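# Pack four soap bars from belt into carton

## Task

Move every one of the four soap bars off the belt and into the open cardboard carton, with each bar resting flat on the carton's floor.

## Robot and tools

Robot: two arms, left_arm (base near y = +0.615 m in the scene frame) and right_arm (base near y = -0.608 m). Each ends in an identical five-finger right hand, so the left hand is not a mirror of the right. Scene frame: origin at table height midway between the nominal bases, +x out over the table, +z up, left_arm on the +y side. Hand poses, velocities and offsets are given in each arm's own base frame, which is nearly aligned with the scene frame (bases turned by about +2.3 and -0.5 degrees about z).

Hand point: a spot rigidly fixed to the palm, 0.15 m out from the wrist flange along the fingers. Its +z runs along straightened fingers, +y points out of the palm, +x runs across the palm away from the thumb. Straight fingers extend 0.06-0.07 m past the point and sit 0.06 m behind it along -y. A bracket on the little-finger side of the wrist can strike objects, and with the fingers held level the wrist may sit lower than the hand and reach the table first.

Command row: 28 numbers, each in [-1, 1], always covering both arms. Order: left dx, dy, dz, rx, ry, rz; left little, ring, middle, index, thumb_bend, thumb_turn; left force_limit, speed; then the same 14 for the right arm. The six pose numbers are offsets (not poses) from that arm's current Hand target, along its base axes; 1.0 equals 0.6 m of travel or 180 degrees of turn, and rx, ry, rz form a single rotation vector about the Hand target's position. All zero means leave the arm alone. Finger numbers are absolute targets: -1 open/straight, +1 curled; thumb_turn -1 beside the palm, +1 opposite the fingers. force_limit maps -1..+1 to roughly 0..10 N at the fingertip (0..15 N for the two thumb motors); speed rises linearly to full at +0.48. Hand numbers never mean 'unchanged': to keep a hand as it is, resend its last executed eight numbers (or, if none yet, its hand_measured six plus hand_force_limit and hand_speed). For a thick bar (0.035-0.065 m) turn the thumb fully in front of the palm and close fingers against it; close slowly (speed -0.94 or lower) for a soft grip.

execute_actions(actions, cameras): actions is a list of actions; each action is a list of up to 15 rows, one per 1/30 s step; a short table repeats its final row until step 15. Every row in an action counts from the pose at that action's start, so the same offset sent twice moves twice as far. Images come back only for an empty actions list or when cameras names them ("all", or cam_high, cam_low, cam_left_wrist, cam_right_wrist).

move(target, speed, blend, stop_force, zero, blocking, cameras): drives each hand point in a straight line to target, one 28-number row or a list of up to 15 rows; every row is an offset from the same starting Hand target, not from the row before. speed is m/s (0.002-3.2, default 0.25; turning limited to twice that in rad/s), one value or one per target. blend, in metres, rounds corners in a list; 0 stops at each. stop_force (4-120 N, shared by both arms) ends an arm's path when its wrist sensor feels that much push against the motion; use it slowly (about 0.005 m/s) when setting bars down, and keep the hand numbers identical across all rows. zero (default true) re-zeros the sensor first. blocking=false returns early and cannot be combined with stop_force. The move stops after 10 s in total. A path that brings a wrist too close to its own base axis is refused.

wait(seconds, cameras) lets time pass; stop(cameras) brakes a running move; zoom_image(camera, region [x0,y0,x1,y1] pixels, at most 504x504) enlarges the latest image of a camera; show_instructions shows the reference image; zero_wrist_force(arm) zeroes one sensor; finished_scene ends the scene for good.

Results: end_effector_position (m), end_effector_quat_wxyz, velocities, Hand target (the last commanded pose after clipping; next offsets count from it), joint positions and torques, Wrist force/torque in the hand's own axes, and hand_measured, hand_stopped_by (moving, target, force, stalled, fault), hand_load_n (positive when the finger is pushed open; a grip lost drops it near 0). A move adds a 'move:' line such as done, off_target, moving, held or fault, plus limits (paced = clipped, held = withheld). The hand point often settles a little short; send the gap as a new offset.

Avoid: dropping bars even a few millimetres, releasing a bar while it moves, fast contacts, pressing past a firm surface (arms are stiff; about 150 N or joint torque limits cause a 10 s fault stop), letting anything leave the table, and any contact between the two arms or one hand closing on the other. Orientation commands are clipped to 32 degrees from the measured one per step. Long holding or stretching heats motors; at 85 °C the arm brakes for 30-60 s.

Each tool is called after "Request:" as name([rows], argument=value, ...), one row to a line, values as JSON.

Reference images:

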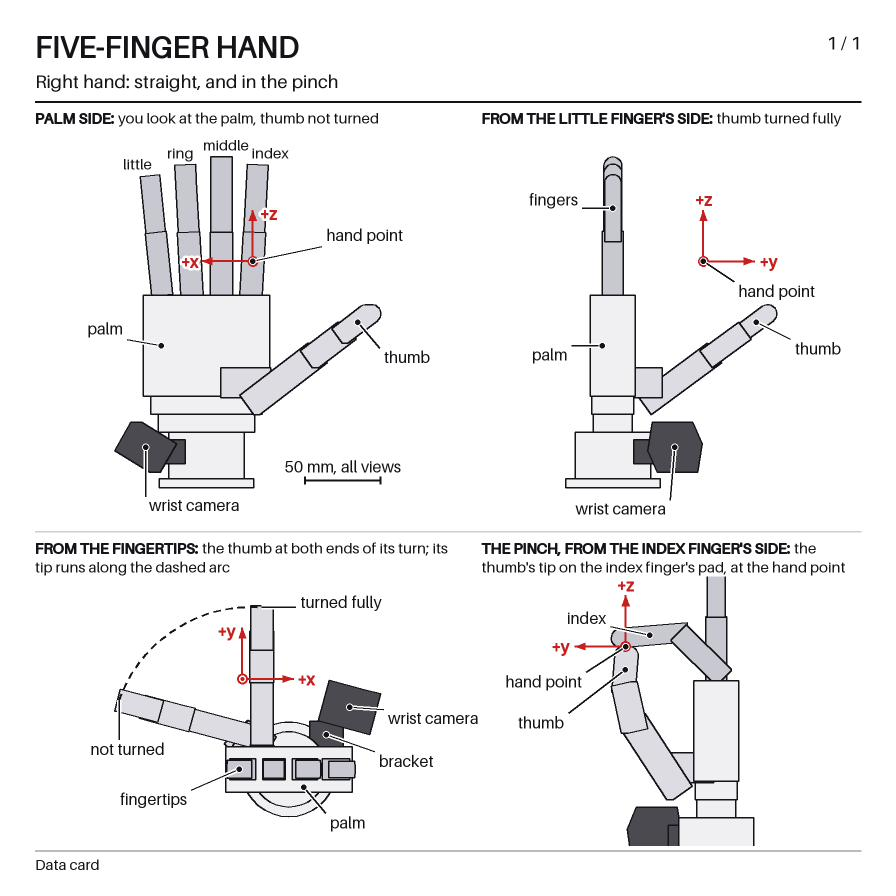

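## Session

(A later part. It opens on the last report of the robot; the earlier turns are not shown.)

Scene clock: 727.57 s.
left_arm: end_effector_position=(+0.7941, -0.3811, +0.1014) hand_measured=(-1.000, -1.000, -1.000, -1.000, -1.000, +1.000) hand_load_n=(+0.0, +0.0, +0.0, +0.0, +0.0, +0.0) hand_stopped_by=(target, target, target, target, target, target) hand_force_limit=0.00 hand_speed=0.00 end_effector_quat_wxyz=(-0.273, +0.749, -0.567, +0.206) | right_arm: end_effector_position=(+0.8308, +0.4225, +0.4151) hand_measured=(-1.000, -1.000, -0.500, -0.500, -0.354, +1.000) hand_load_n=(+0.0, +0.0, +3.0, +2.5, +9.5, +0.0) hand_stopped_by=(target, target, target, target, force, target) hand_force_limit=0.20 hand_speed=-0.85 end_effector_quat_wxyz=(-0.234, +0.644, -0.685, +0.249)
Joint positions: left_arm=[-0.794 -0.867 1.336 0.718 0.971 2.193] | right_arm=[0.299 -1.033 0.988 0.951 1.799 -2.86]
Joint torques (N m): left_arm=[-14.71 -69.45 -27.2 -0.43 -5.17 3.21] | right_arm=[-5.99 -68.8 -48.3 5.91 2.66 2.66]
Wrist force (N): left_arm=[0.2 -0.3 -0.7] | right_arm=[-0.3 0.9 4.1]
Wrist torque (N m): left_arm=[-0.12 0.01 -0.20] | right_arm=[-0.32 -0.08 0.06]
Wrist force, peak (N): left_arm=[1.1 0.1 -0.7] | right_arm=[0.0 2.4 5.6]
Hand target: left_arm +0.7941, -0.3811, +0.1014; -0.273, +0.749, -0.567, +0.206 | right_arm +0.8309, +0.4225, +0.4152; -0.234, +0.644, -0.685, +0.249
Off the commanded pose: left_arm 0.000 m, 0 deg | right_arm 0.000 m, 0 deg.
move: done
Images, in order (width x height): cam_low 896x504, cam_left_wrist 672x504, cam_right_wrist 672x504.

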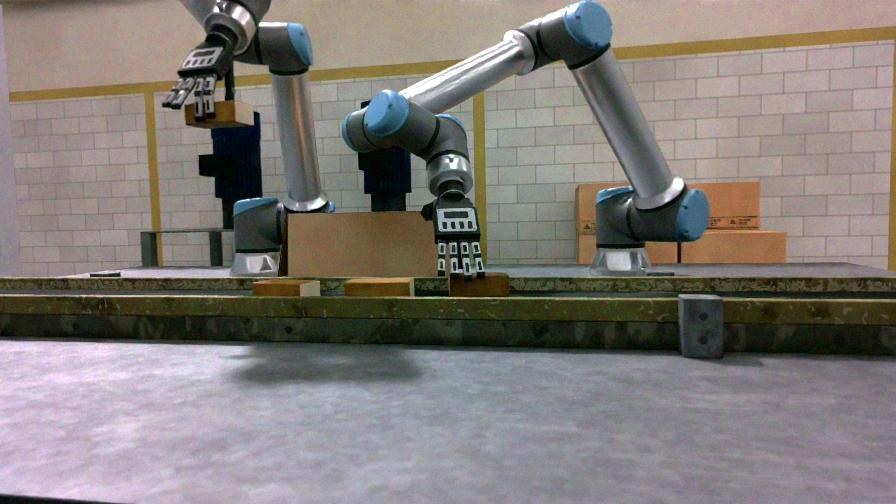

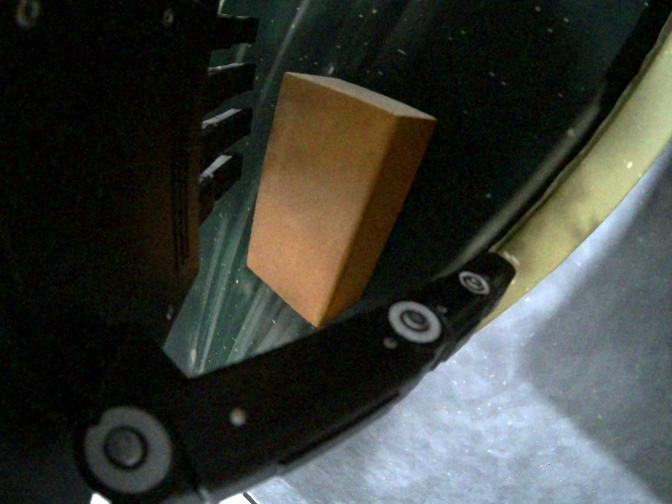

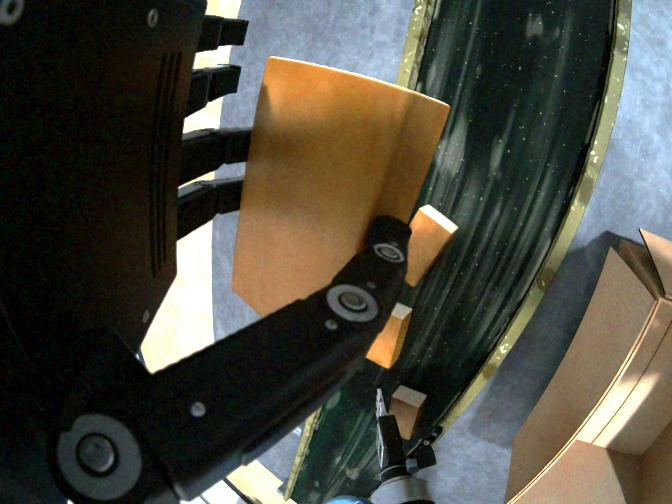

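Request:
move(target=[0.0097,0.0027,-0.0285,0,0,0,-1,-1,-1,-1,-1,1,0,0,-0.677,0.2315,0.008,0,0,0.0833,-1,-1,-0.5,-0.5,0.1,1,0.2,-0.85], speed=0.25, cameras=["all"])

Request:
move(target=[0,0,0,0,0,0,-1,-1,-0.5,-0.5,-1,1,-0.4,-0.7,0,0,0,0,0,0,-1,-1,-0.5,-0.5,0.1,1,0.2,-0.85], cameras=["cam_left_wrist"])

Request:
move(target=[0,0,0,0,0,0,-1,-1,-0.5,-0.5,0.1,1,0.1,-0.85,0,0,0,0,0,0,-1,-1,-0.5,-0.5,0.1,1,0.2,-0.85], cameras=["all"])

Scene clock: 762.63 s.
left_arm: end_effector_position=(+0.7999, -0.3795, +0.0843) hand_measured=(-1.000, -1.000, -1.000, -1.000, -1.000, +1.000) hand_load_n=(+0.0, +0.0, +0.0, +0.0, +0.0, +0.0) hand_stopped_by=(target, target, target, target, target, target) hand_force_limit=0.00 hand_speed=0.00 end_effector_quat_wxyz=(-0.273, +0.749, -0.567, +0.206) | right_arm: end_effector_position=(+0.4248, +0.5613, +0.4199) hand_measured=(-1.000, -1.000, -0.500, -0.500, -0.354, +1.000) hand_load_n=(+0.0, +0.0, +2.5, +3.0, +10.0, +0.5) hand_stopped_by=(target, target, target, target, force, target) hand_force_limit=0.20 hand_speed=-0.85 end_effector_quat_wxyz=(-0.264, +0.728, -0.595, +0.216)
Joint positions: left_arm=[-0.788 -0.848 1.336 0.696 0.973 2.2] | right_arm=[0.726 -1.416 1.508 0.853 1.899 -2.723]
Joint torques (N m): left_arm=[18.35 -70.61 -40.13 -0.61 1.96 3.13] | right_arm=[14.81 -63.56 -28.23 6.13 3.85 3.28]
Wrist force (N): left_arm=[0.3 0.5 0.0] | right_arm=[-0.4 1.0 4.2]
Wrist torque (N m): left_arm=[-0.03 0.00 -0.17] | right_arm=[-0.30 -0.03 -0.17]
Wrist force, peak (N): left_arm=[0.9 0.6 -0.5] | right_arm=[0.7 -0.2 5.2]
Hand target: left_arm +0.7999, -0.3795, +0.0843; -0.273, +0.749, -0.567, +0.206 | right_arm +0.4247, +0.5614, +0.4200; -0.264, +0.728, -0.595, +0.216
Off the commanded pose: left_arm 0.000 m, 0 deg | right_arm 0.000 m, 0 deg.
move: done

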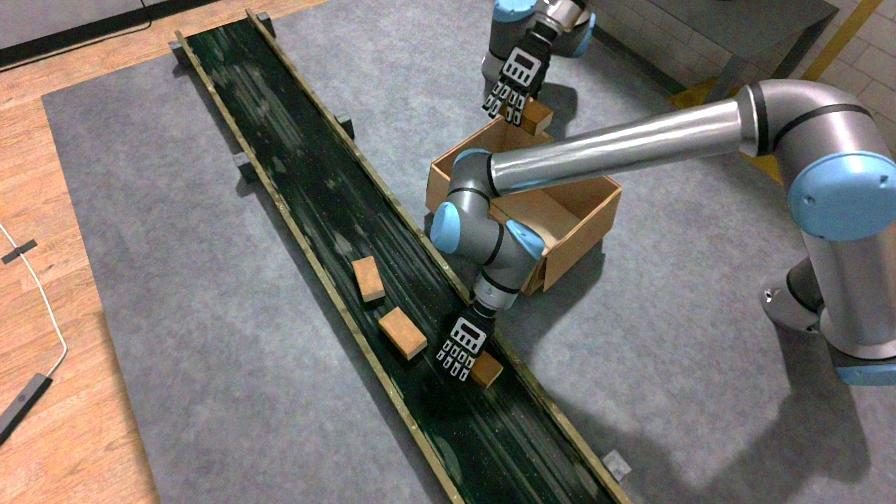

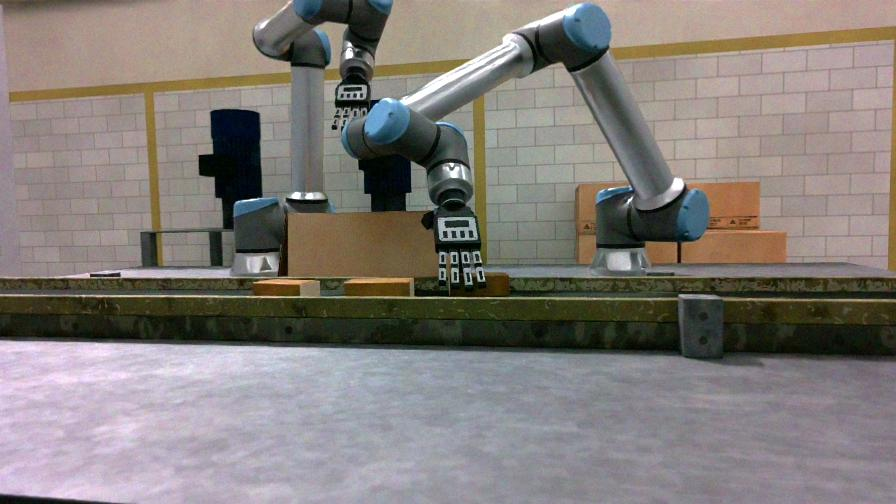

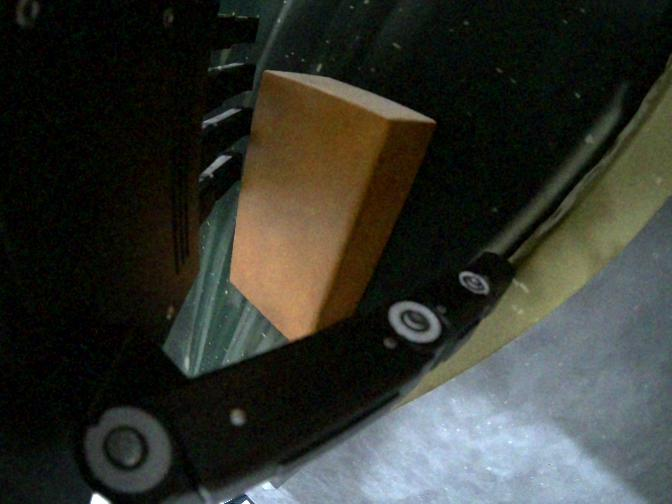

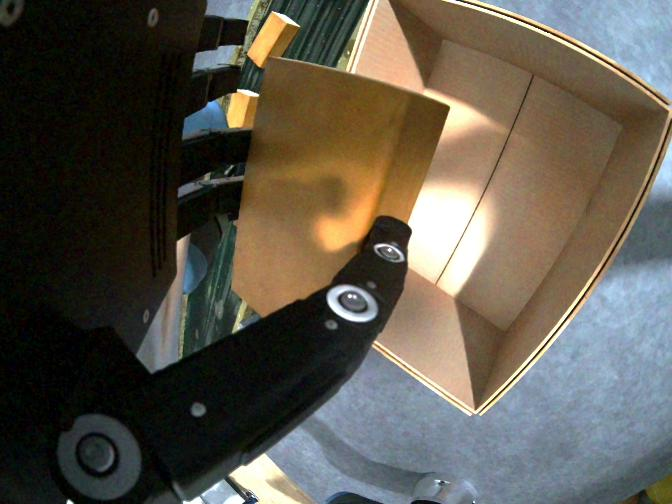

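Scene clock: 763.50 s.
left_arm: end_effector_position=(+0.7999, -0.3795, +0.0843) hand_measured=(-1.000, -1.000, -0.500, -0.500, -1.000, +1.000) hand_load_n=(+0.0, +0.0, +0.0, +0.0, +0.0, +0.0) hand_stopped_by=(target, target, target, target, target, target) hand_force_limit=-0.40 hand_speed=-0.70 end_effector_quat_wxyz=(-0.273, +0.749, -0.567, +0.206) | right_arm: end_effector_position=(+0.4247, +0.5614, +0.4200) hand_measured=(-1.000, -1.000, -0.500, -0.500, -0.354, +1.000) hand_load_n=(+0.0, +0.0, +2.5, +3.0, +9.5, +0.5) hand_stopped_by=(target, target, target, target, force, target) hand_force_limit=0.20 hand_speed=-0.85 end_effector_quat_wxyz=(-0.264, +0.728, -0.595, +0.216)
Joint positions: left_arm=[-0.788 -0.848 1.336 0.696 0.973 2.2] | right_arm=[0.726 -1.416 1.508 0.853 1.899 -2.723]
Joint torques (N m): left_arm=[16.32 -72.97 -36.13 -0.12 2.34 2.62] | right_arm=[9.34 -62.62 -28.6 6.35 3.78 2.88]
Wrist force (N): left_arm=[0.2 -0.7 0.0] | right_arm=[-0.2 0.6 3.9]
Wrist torque (N m): left_arm=[-0.13 0.01 -0.20] | right_arm=[-0.34 -0.06 -0.15]
Wrist force, peak (N): left_arm=[0.5 -2.7 -0.6] | right_arm=[-0.4 1.4 4.4]
Hand target: left_arm +0.7999, -0.3795, +0.0843; -0.273, +0.749, -0.567, +0.206 | right_arm +0.4247, +0.5614, +0.4200; -0.264, +0.728, -0.595, +0.216
Off the commanded pose: left_arm 0.000 m, 0 deg | right_arm 0.000 m, 0 deg.
move: done

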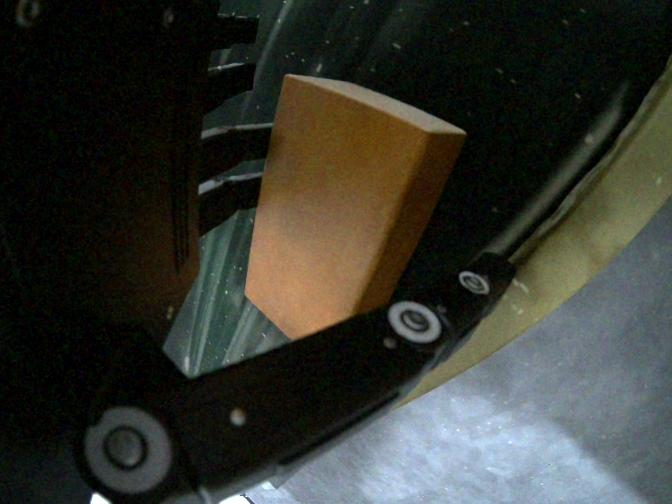

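Scene clock: 766.67 s.
left_arm: end_effector_position=(+0.7999, -0.3795, +0.0842) hand_measured=(-1.000, -1.000, -0.500, -0.500, -0.374, +1.000) hand_load_n=(+0.0, +0.0, +0.5, +3.0, +8.0, -0.5) hand_stopped_by=(target, target, target, target, force, target) hand_force_limit=0.10 hand_speed=-0.85 end_effector_quat_wxyz=(-0.273, +0.749, -0.567, +0.206) | right_arm: end_effector_position=(+0.4247, +0.5614, +0.4200) hand_measured=(-1.000, -1.000, -0.500, -0.500, -0.354, +1.000) hand_load_n=(+0.0, +0.0, +2.5, +3.0, +9.5, +0.5) hand_stopped_by=(target, target, target, target, force, target) hand_force_limit=0.20 hand_speed=-0.85 end_effector_quat_wxyz=(-0.264, +0.728, -0.595, +0.216)
Joint positions: left_arm=[-0.788 -0.848 1.336 0.696 0.973 2.2] | right_arm=[0.726 -1.416 1.508 0.853 1.899 -2.723]
Joint torques (N m): left_arm=[-3.59 -70.14 -30.78 3.85 1.82 -0.02] | right_arm=[11.18 -63.47 -28.93 6.44 3.51 2.85]
Wrist force (N): left_arm=[0.2 0.8 0.4] | right_arm=[-0.3 0.6 3.9]
Wrist torque (N m): left_arm=[-0.09 0.00 -0.18] | right_arm=[-0.34 -0.04 -0.17]
Wrist force, peak (N): left_arm=[0.2 1.1 -0.8] | right_arm=[-0.5 1.2 4.4]
Hand target: left_arm +0.7999, -0.3795, +0.0843; -0.273, +0.749, -0.567, +0.206 | right_arm +0.4247, +0.5614, +0.4200; -0.264, +0.728, -0.595, +0.216
Off the commanded pose: left_arm 0.000 m, 0 deg | right_arm 0.000 m, 0 deg.
move: done

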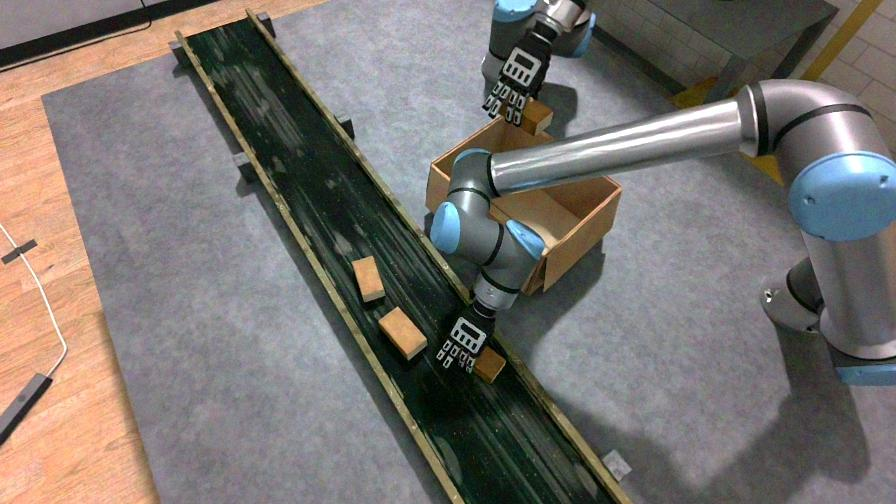

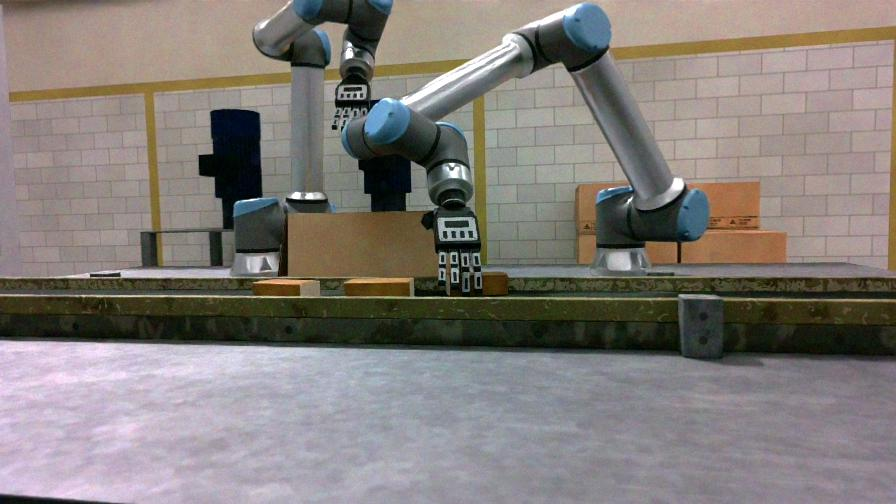

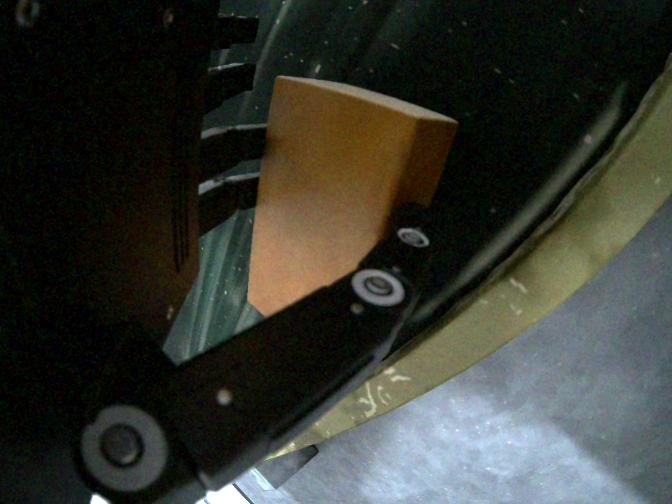

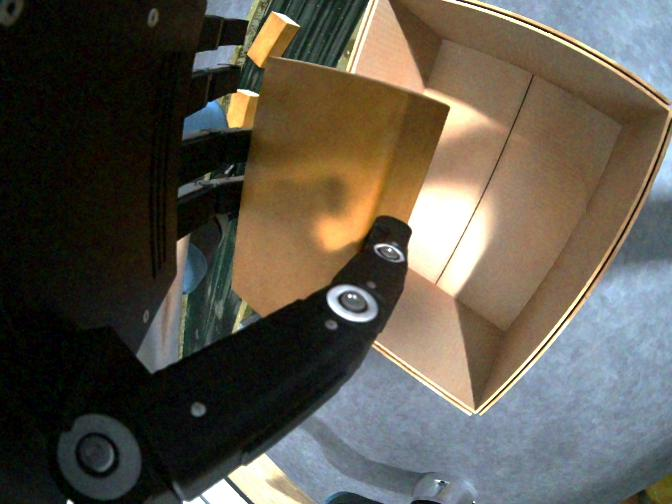

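Request:
move(target=[0,0,0.1,0,0,0,-1,-1,-0.5,-0.5,0.1,1,0.1,-0.85,-0.006,0.1638,-0.03,0,0,0.5,-1,-1,-0.5,-0.5,0.1,1,0.2,-0.85], speed=0.3, cameras=["all"])

Request:
zoom_image(camera="cam_low", region=[300, 60, 600, 310])

Scene clock: 876.57 s.
left_arm: end_effector_position=(+0.7999, -0.3795, +0.1442) hand_measured=(-1.000, -1.000, -0.500, -0.500, -0.374, +1.000) hand_load_n=(+0.0, +0.0, +0.0, +0.0, +0.0, +0.0) hand_stopped_by=(target, target, target, target, force, target) hand_force_limit=0.10 hand_speed=-0.85 end_effector_quat_wxyz=(-0.273, +0.749, -0.567, +0.206) | right_arm: end_effector_position=(+0.4211, +0.6597, +0.4020) hand_measured=(-1.000, -1.000, -0.500, -0.500, -0.354, +1.000) hand_load_n=(+0.0, +0.0, +2.5, +3.0, +9.5, +0.5) hand_stopped_by=(target, target, target, target, force, target) hand_force_limit=0.20 hand_speed=-0.85 end_effector_quat_wxyz=(-0.340, +0.935, +0.094, -0.034)
Joint positions: left_arm=[-0.788 -0.892 1.296 0.779 0.973 2.2] | right_arm=[0.607 -1.158 1.26 1.148 0.941 -4.2]
Joint torques (N m): left_arm=[-5.38 -93.21 -41.48 7.05 -2.53 2.16] | right_arm=[11.84 -58.05 -48.65 7.81 -4.81 -2.39]
Wrist force (N): left_arm=[-0.1 0.2 -0.7] | right_arm=[-0.3 0.9 4.2]
Wrist torque (N m): left_arm=[-0.01 0.10 -0.24] | right_arm=[-0.32 -0.04 0.06]
Wrist force, peak (N): left_arm=[0.2 1.5 1.9] | right_arm=[-0.3 1.0 4.6]
Hand target: left_arm +0.7999, -0.3795, +0.1443; -0.273, +0.749, -0.567, +0.206 | right_arm +0.4211, +0.6597, +0.4020; -0.340, +0.935, +0.094, -0.034
Off the commanded pose: left_arm 0.000 m, 0 deg | right_arm 0.000 m, 0 deg.
move: done

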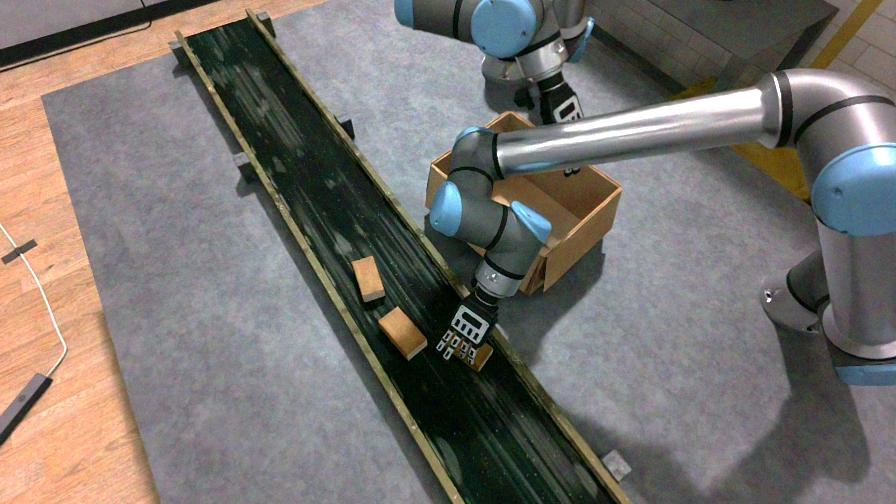

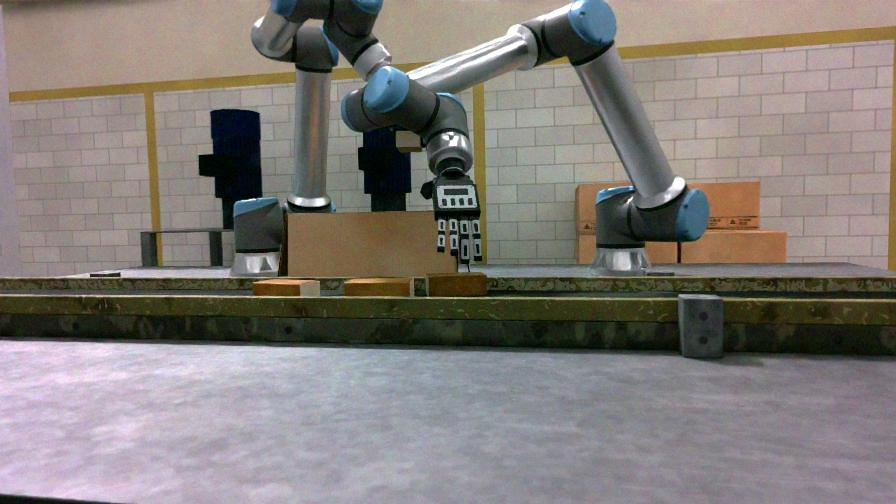

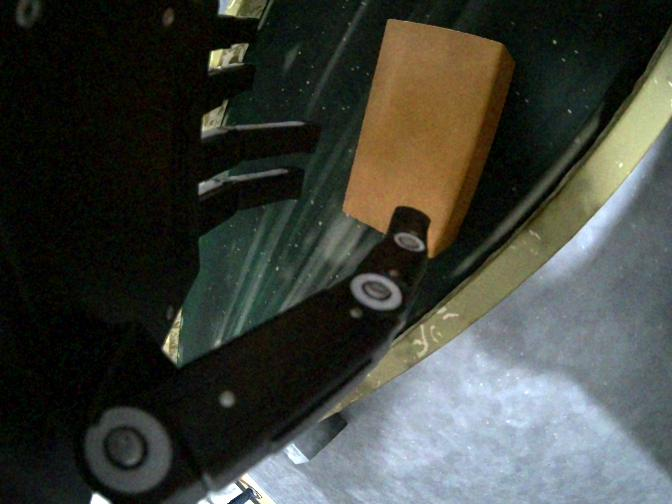

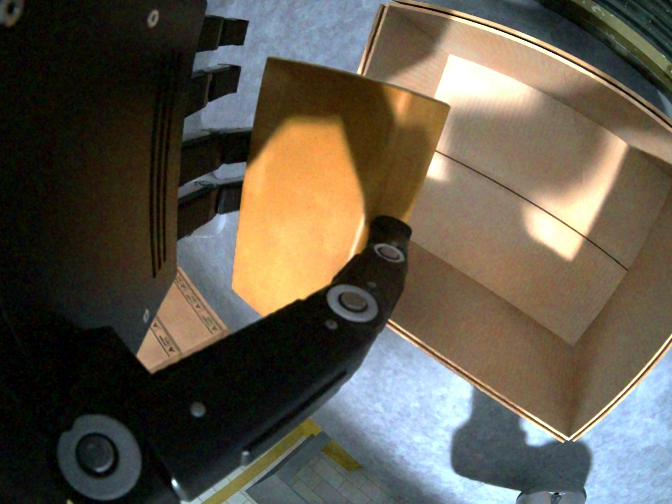

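Scaled by 1.680 from the camera's image (finer frame: 1280x720).

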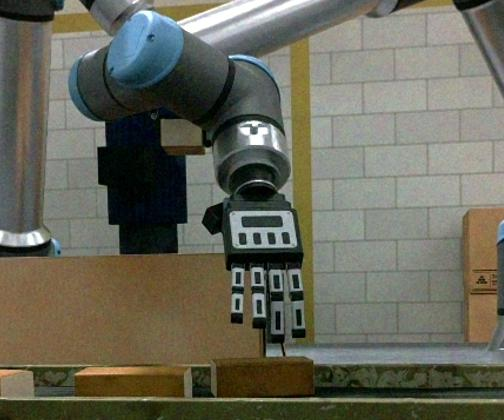

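Request:
move(target=[0,0,0.0,0,0,0,-1,-1,-0.5,-0.5,0.1,1,0.1,-0.85,0.0233,0.0353,-0.22,0,0,0,-1,-1,-0.5,-0.5,0.1,1,0.2,-0.85], speed=0.2, cameras=["all"])

Request:
zoom_image(camera="cam_right_wrist", region=[180, 0, 672, 504])

Scene clock: 911.87 s.
left_arm: end_effector_position=(+0.7999, -0.3795, +0.1443) hand_measured=(-1.000, -1.000, -0.500, -0.500, -0.374, +1.000) hand_load_n=(+0.0, +0.0, +0.0, +0.0, +0.0, +0.0) hand_stopped_by=(target, target, target, target, force, target) hand_force_limit=0.10 hand_speed=-0.85 end_effector_quat_wxyz=(-0.273, +0.749, -0.567, +0.206) | right_arm: end_effector_position=(+0.4350, +0.6808, +0.2700) hand_measured=(-1.000, -1.000, -0.500, -0.500, -0.354, +1.000) hand_load_n=(+0.0, +0.0, +2.5, +3.0, +9.5, +0.5) hand_stopped_by=(target, target, target, target, force, target) hand_force_limit=0.20 hand_speed=-0.85 end_effector_quat_wxyz=(-0.340, +0.935, +0.094, -0.034)
Joint positions: left_arm=[-0.788 -0.892 1.296 0.779 0.973 2.2] | right_arm=[0.62 -1.072 1.367 0.946 0.945 -4.185]
Joint torques (N m): left_arm=[-8.96 -91.89 -40.82 7.26 -3.67 -0.43] | right_arm=[10.75 -64.37 -26.33 -0.32 1.16 3.15]
Wrist force (N): left_arm=[0.0 0.1 -0.2] | right_arm=[0.1 0.6 4.2]
Wrist torque (N m): left_arm=[-0.06 0.06 -0.24] | right_arm=[-0.38 -0.12 -0.12]
Wrist force, peak (N): left_arm=[0.5 0.3 -1.0] | right_arm=[-0.2 1.6 5.6]
Hand target: left_arm +0.7999, -0.3795, +0.1443; -0.273, +0.749, -0.567, +0.206 | right_arm +0.4350, +0.6808, +0.2700; -0.340, +0.935, +0.094, -0.034
Off the commanded pose: left_arm 0.000 m, 0 deg | right_arm 0.000 m, 0 deg.
move: done

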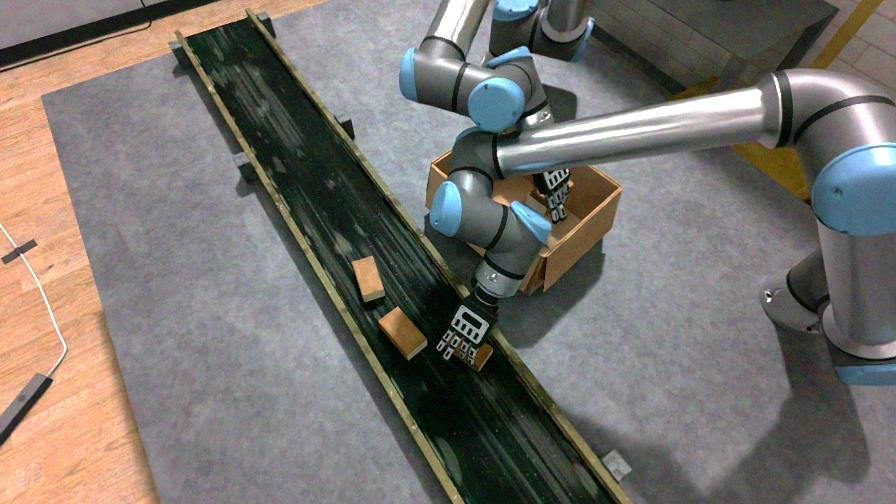

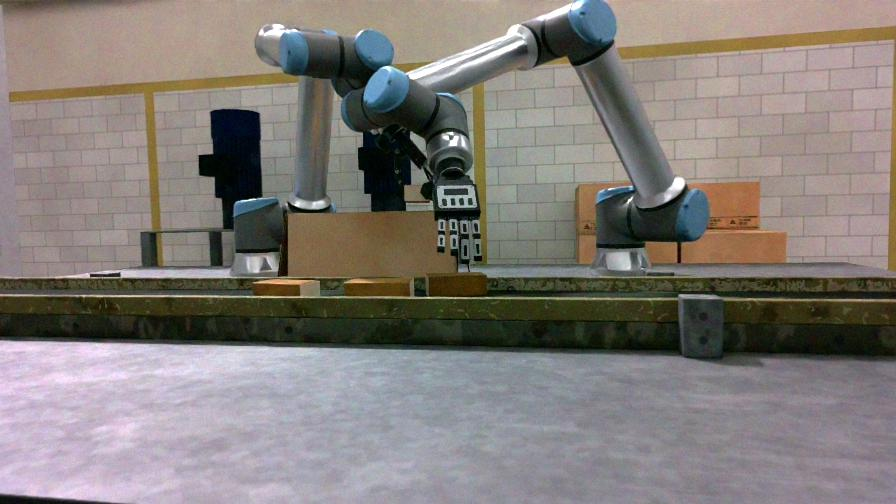

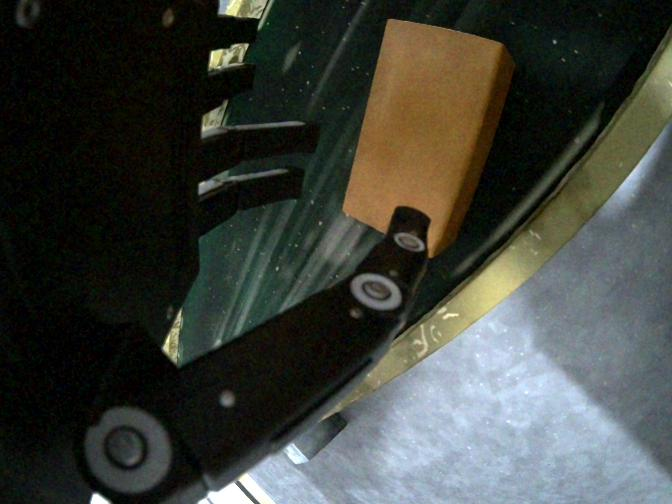

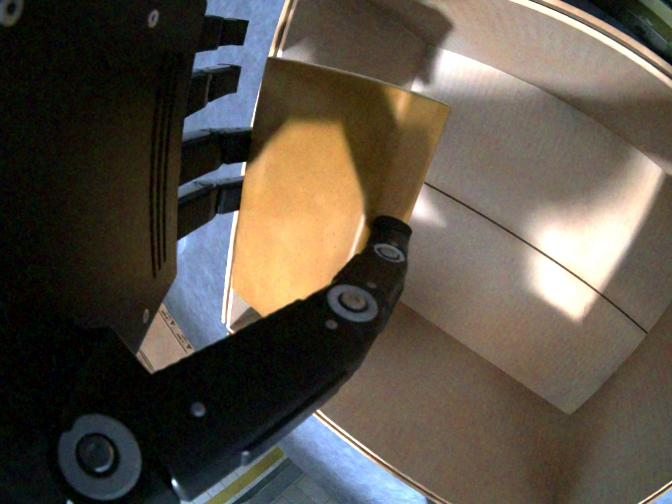

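Scaled by 1.000.

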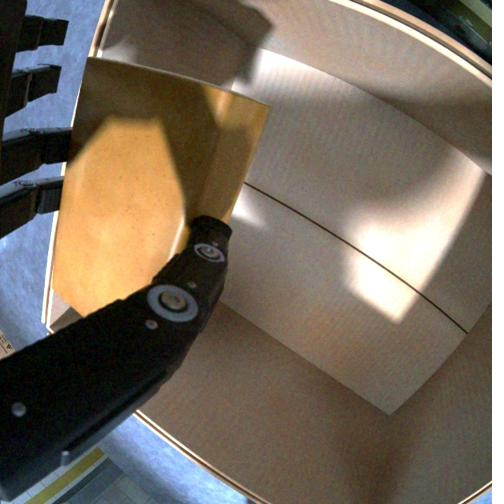

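Request:
move([
  [0,0,0.0,0,0,0,-1,-1,-0.5,-0.5,0.1,1,0.1,-0.85,0.006,-0.0295,0,0,0,0,-1,-1,-0.5,-0.5,0.1,1,0.2,-0.85],
  [0,0,0.0,0,0,0,-1,-1,-0.5,-0.5,0.1,1,0.1,-0.85,0.006,-0.0295,-0.2333,0,0,0,-1,-1,-0.5,-0.5,0.1,1,0.2,-0.85],
], speed=0.1, stop_force=8, cameras=["cam_right_wrist", "cam_low", "cam_high"])

Scene clock: 939.93 s.
left_arm: end_effector_position=(+0.7999, -0.3795, +0.1443) hand_measured=(-1.000, -1.000, -0.500, -0.500, -0.374, +1.000) hand_load_n=(+0.0, +0.0, +0.0, +0.0, +0.0, +0.0) hand_stopped_by=(target, target, target, target, force, target) hand_force_limit=0.10 hand_speed=-0.85 end_effector_quat_wxyz=(-0.273, +0.749, -0.567, +0.206) | right_arm: end_effector_position=(+0.4384, +0.6635, +0.2613) hand_measured=(-1.000, -1.000, -0.500, -0.500, -0.354, +1.000) hand_load_n=(+0.0, +0.0, +2.5, +3.0, +9.5, +0.5) hand_stopped_by=(target, target, target, target, force, target) hand_force_limit=0.20 hand_speed=-0.85 end_effector_quat_wxyz=(-0.340, +0.935, +0.094, -0.034)
Joint positions: left_arm=[-0.788 -0.892 1.296 0.779 0.973 2.2] | right_arm=[0.598 -1.083 1.403 0.937 0.938 -4.212]
Joint torques (N m): left_arm=[-6.8 -91.05 -41.3 6.7 -3.08 -0.18] | right_arm=[7.96 -86.08 -45.5 8.01 -0.3 2.75]
Wrist force (N): left_arm=[0.6 -0.2 -0.1] | right_arm=[0.1 0.9 4.2]
Wrist torque (N m): left_arm=[-0.11 -0.03 -0.22] | right_arm=[-0.32 -0.12 0.09]
Wrist force, peak (N): left_arm=[0.2 0.1 -1.1] | right_arm=[-0.2 4.1 7.6]
Hand target: left_arm +0.7999, -0.3795, +0.1443; -0.273, +0.749, -0.567, +0.206 | right_arm +0.4384, +0.6635, +0.2613; -0.340, +0.935, +0.094, -0.034 (not the last commanded pose)
Off the commanded pose: left_arm 0.000 m, 0 deg | right_arm 0.131 m, 0 deg.
move: held (right_arm; a check stopped the path); path passed 1 of 2 targets; limits=held
pose unreachable (right arm): on one or more control steps of this call, first in action 0 (counted from 0), this arm could not follow its commanded pose, so it was not sent that pose on those steps. It may still have moved: this result reports where it is.
cause: moving toward the commanded pose would bring a part of the arm too close to another arm (a part of this arm just beyond joint 4 (wrist 1) and a part of the left arm just beyond its joint 3 (elbow), 14 mm apart when this arm was first held).
Images, in order (width x height): cam_high 896x504, cam_low 896x504, cam_right_wrist 672x504.

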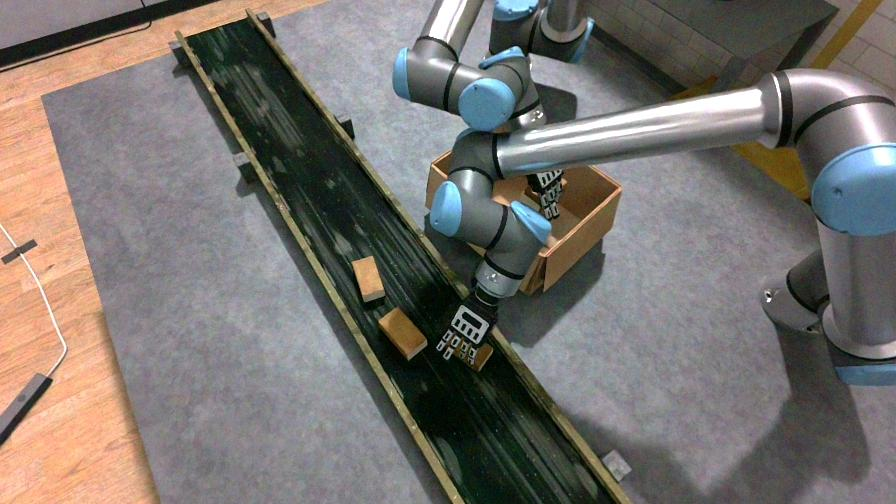

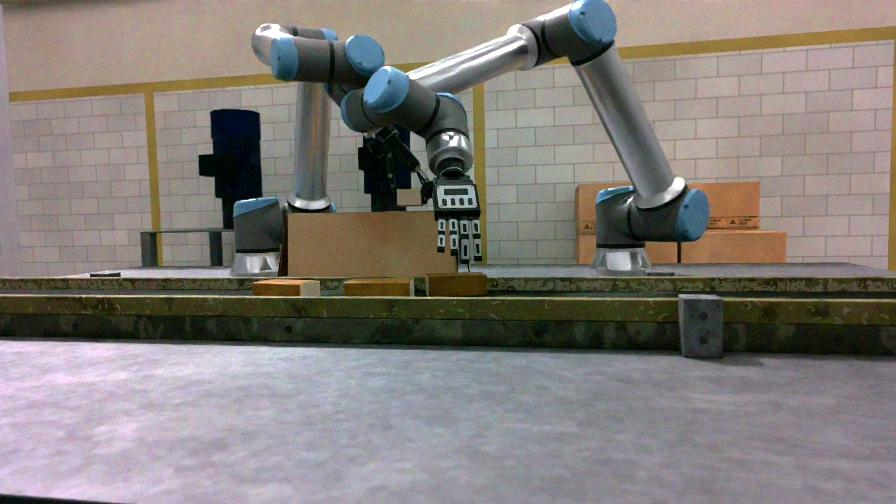

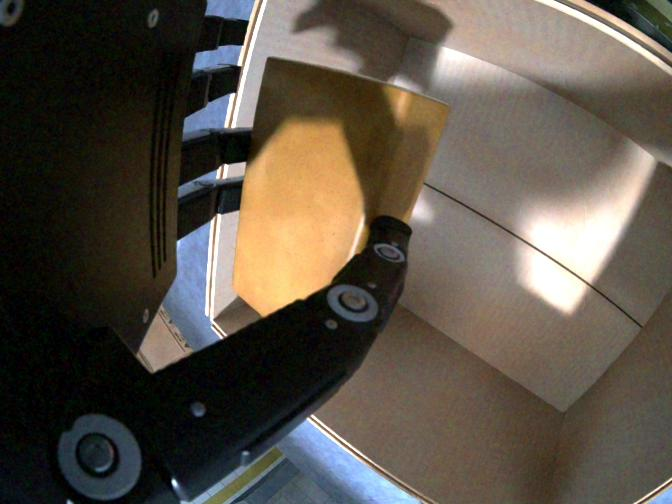

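Request:
move(target=[-0.083,0.55,0.26,0,0,0,-1,-1,-1,-1,-1,1,0,0,0,0,0,0,0,0,-1,-1,-0.5,-0.5,0.1,1,0.2,-0.85], speed=0.4, cameras=["cam_high"])

Request:
zoom_image(camera="cam_high", region=[400, 80, 660, 320])

Scene clock: 948.33 s.
left_arm: end_effector_position=(+0.7960, -0.3504, +0.1576) hand_measured=(-1.000, -1.000, -1.000, -1.000, -1.000, +1.000) hand_load_n=(+0.0, +0.0, +0.0, +0.0, +0.0, +0.0) hand_stopped_by=(target, target, target, target, target, target) hand_force_limit=0.00 hand_speed=0.00 end_effector_quat_wxyz=(-0.273, +0.749, -0.567, +0.206) | right_arm: end_effector_position=(+0.4384, +0.6635, +0.2613) hand_measured=(-1.000, -1.000, -0.500, -0.500, -0.354, +1.000) hand_load_n=(+0.0, +0.0, +2.5, +3.0, +9.5, +0.5) hand_stopped_by=(target, target, target, target, force, target) hand_force_limit=0.20 hand_speed=-0.85 end_effector_quat_wxyz=(-0.340, +0.935, +0.094, -0.034)
Joint positions: left_arm=[-0.765 -0.932 1.337 0.765 0.982 2.225] | right_arm=[0.598 -1.083 1.403 0.937 0.938 -4.212]
Joint torques (N m): left_arm=[-14.5 -69.69 -40.35 6.72 -5.3 -3.43] | right_arm=[7.13 -83.66 -44.8 7.79 -0.4 2.85]
Wrist force (N): left_arm=[0.3 0.3 -0.5] | right_arm=[0.4 0.6 4.1]
Wrist torque (N m): left_arm=[-0.02 0.02 0.14] | right_arm=[-0.37 -0.16 0.11]
Wrist force, peak (N): left_arm=[-9.5 -3.9 -0.3] | right_arm=[0.4 0.9 4.8]
Hand target: left_arm +0.7960, -0.3505, +0.1575; -0.273, +0.749, -0.567, +0.206 (not the last commanded pose) | right_arm +0.4384, +0.6635, +0.2613; -0.340, +0.935, +0.094, -0.034
Off the commanded pose: left_arm 0.336 m, 0 deg | right_arm 0.000 m, 0 deg.
move: held (left_arm; a check stopped the path); limits=held
pose unreachable (left arm): on one or more control steps of this call, first in action 0 (counted from 0), this arm could not follow its commanded pose, so it was not sent that pose on those steps. It may still have moved: this result reports where it is.
cause: moving toward the commanded pose would bring a part of the arm too close to another arm (a part of this arm just beyond joint 3 (elbow) and a part of the right arm just beyond its joint 4 (wrist 1), at the place that arm is still heading or pushing toward).

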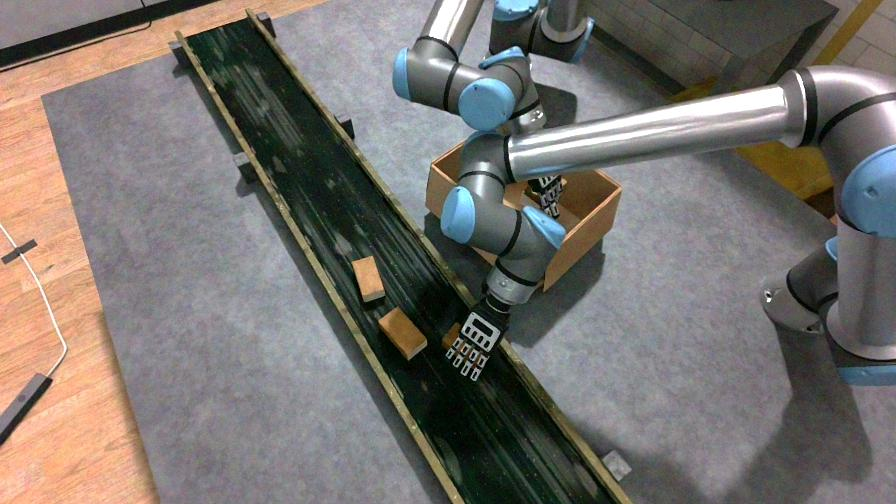

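Scaled by 1.938 from the camera's image (finer frame: 1280x720).

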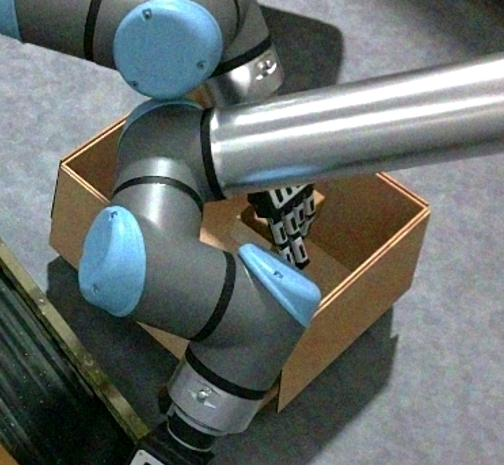

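Request:
move(target=[0,0,0,0,0,0,-1,-1,-1,-1,-1,1,0,0,0,-0.2,0.02,0,0,0,-1,-1,-0.5,-0.5,0.1,1,0.2,-0.85], speed=0.2)

Request:
move(target=[-0.077,0.5,0.24,0,0,0,-1,-1,-1,-1,-1,1,0,0,0,0,0,0,0,0,-1,-1,-0.5,-0.5,0.1,1,0.2,-0.85], speed=0.4, cameras=["all"])

Scene clock: 957.90 s.
left_arm: end_effector_position=(+0.7960, -0.3505, +0.1575) hand_measured=(-1.000, -1.000, -1.000, -1.000, -1.000, +1.000) hand_load_n=(+0.0, +0.0, +0.0, +0.0, +0.0, +0.0) hand_stopped_by=(target, target, target, target, target, target) hand_force_limit=0.00 hand_speed=0.00 end_effector_quat_wxyz=(-0.273, +0.749, -0.567, +0.206) | right_arm: end_effector_position=(+0.4384, +0.5435, +0.2733) hand_measured=(-1.000, -1.000, -0.500, -0.500, -0.354, +1.000) hand_load_n=(+0.0, +0.0, +2.5, +3.0, +9.5, +0.5) hand_stopped_by=(target, target, target, target, force, target) hand_force_limit=0.20 hand_speed=-0.85 end_effector_quat_wxyz=(-0.340, +0.935, +0.094, -0.034)
Joint positions: left_arm=[-0.765 -0.932 1.337 0.765 0.982 2.225] | right_arm=[0.443 -1.21 1.593 0.989 0.898 -4.4]
Joint torques (N m): left_arm=[-13.29 -68.3 -40.86 7.24 -4.52 -3.04] | right_arm=[-16.29 -75.29 -23.38 7.86 -5.07 -3.34]
Wrist force (N): left_arm=[0.3 0.8 -0.2] | right_arm=[-0.1 0.7 4.1]
Wrist torque (N m): left_arm=[0.03 -0.01 0.15] | right_arm=[-0.35 -0.08 0.07]
Wrist force, peak (N): left_arm=[0.4 0.6 -0.6] | right_arm=[0.8 -0.3 5.6]
Hand target: left_arm +0.7960, -0.3505, +0.1575; -0.273, +0.749, -0.567, +0.206 | right_arm +0.4384, +0.5435, +0.2733; -0.340, +0.935, +0.094, -0.034
Off the commanded pose: left_arm 0.000 m, 0 deg | right_arm 0.000 m, 0 deg.
move: done

Scene clock: 959.33 s.
left_arm: end_effector_position=(+0.7497, -0.0507, +0.3014) hand_measured=(-1.000, -1.000, -1.000, -1.000, -1.000, +1.000) hand_load_n=(+0.0, +0.0, +0.0, +0.0, +0.0, +0.0) hand_stopped_by=(target, target, target, target, target, target) hand_force_limit=0.00 hand_speed=0.00 end_effector_quat_wxyz=(-0.273, +0.749, -0.567, +0.206) | right_arm: end_effector_position=(+0.4384, +0.5435, +0.2733) hand_measured=(-1.000, -1.000, -0.500, -0.500, -0.354, +1.000) hand_load_n=(+0.0, +0.0, +2.5, +2.5, +10.0, +0.0) hand_stopped_by=(target, target, target, target, force, target) hand_force_limit=0.20 hand_speed=-0.85 end_effector_quat_wxyz=(-0.340, +0.935, +0.094, -0.034)
Joint positions: left_arm=[-0.451 -1.279 1.561 0.728 1.128 2.545] | right_arm=[0.443 -1.21 1.593 0.99 0.898 -4.4]
Joint torques (N m): left_arm=[19.06 -68.28 -41.2 5.87 2.52 3.17] | right_arm=[-13.89 -74.83 -24.39 8.51 -5.07 -2.95]
Wrist force (N): left_arm=[0.2 -0.2 0.1] | right_arm=[-0.1 0.4 4.1]
Wrist torque (N m): left_arm=[-0.18 -0.02 -0.17] | right_arm=[-0.39 -0.07 0.05]
Wrist force, peak (N): left_arm=[2.5 1.0 0.0] | right_arm=[-0.4 1.4 4.5]
Hand target: left_arm +0.7498, -0.0505, +0.3015; -0.273, +0.749, -0.567, +0.206 | right_arm +0.4384, +0.5435, +0.2733; -0.340, +0.935, +0.094, -0.034
Off the commanded pose: left_arm 0.000 m, 0 deg | right_arm 0.000 m, 0 deg.
move: done

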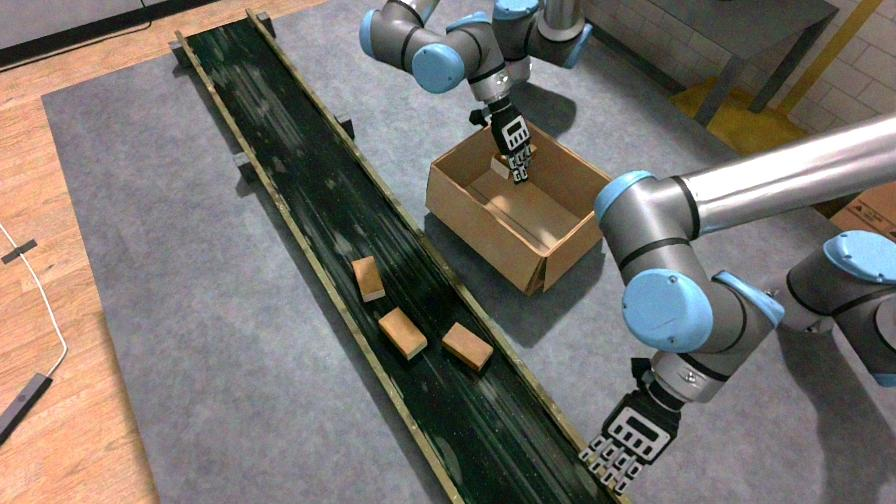

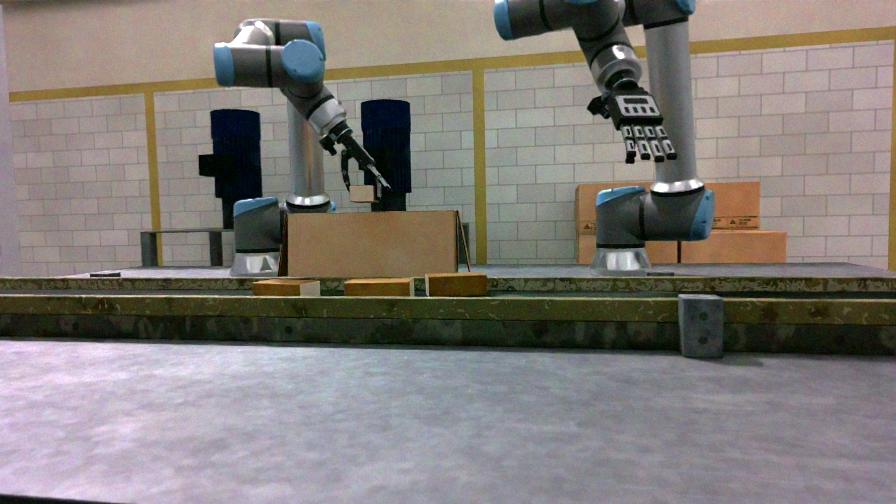

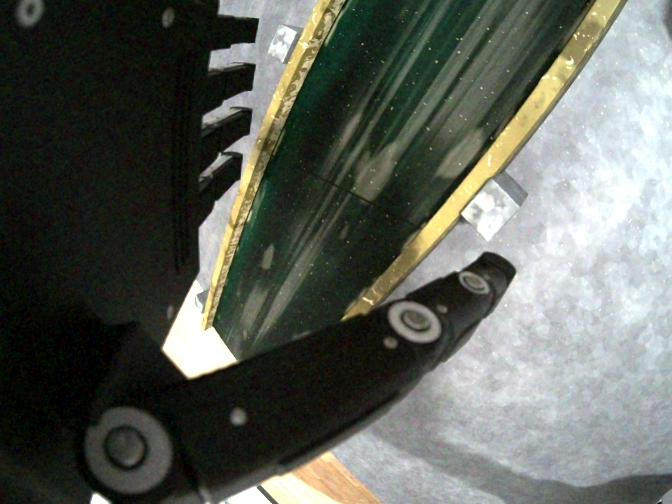

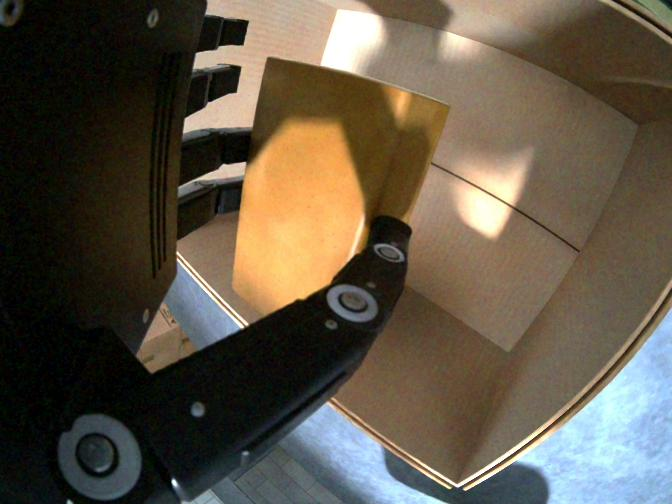

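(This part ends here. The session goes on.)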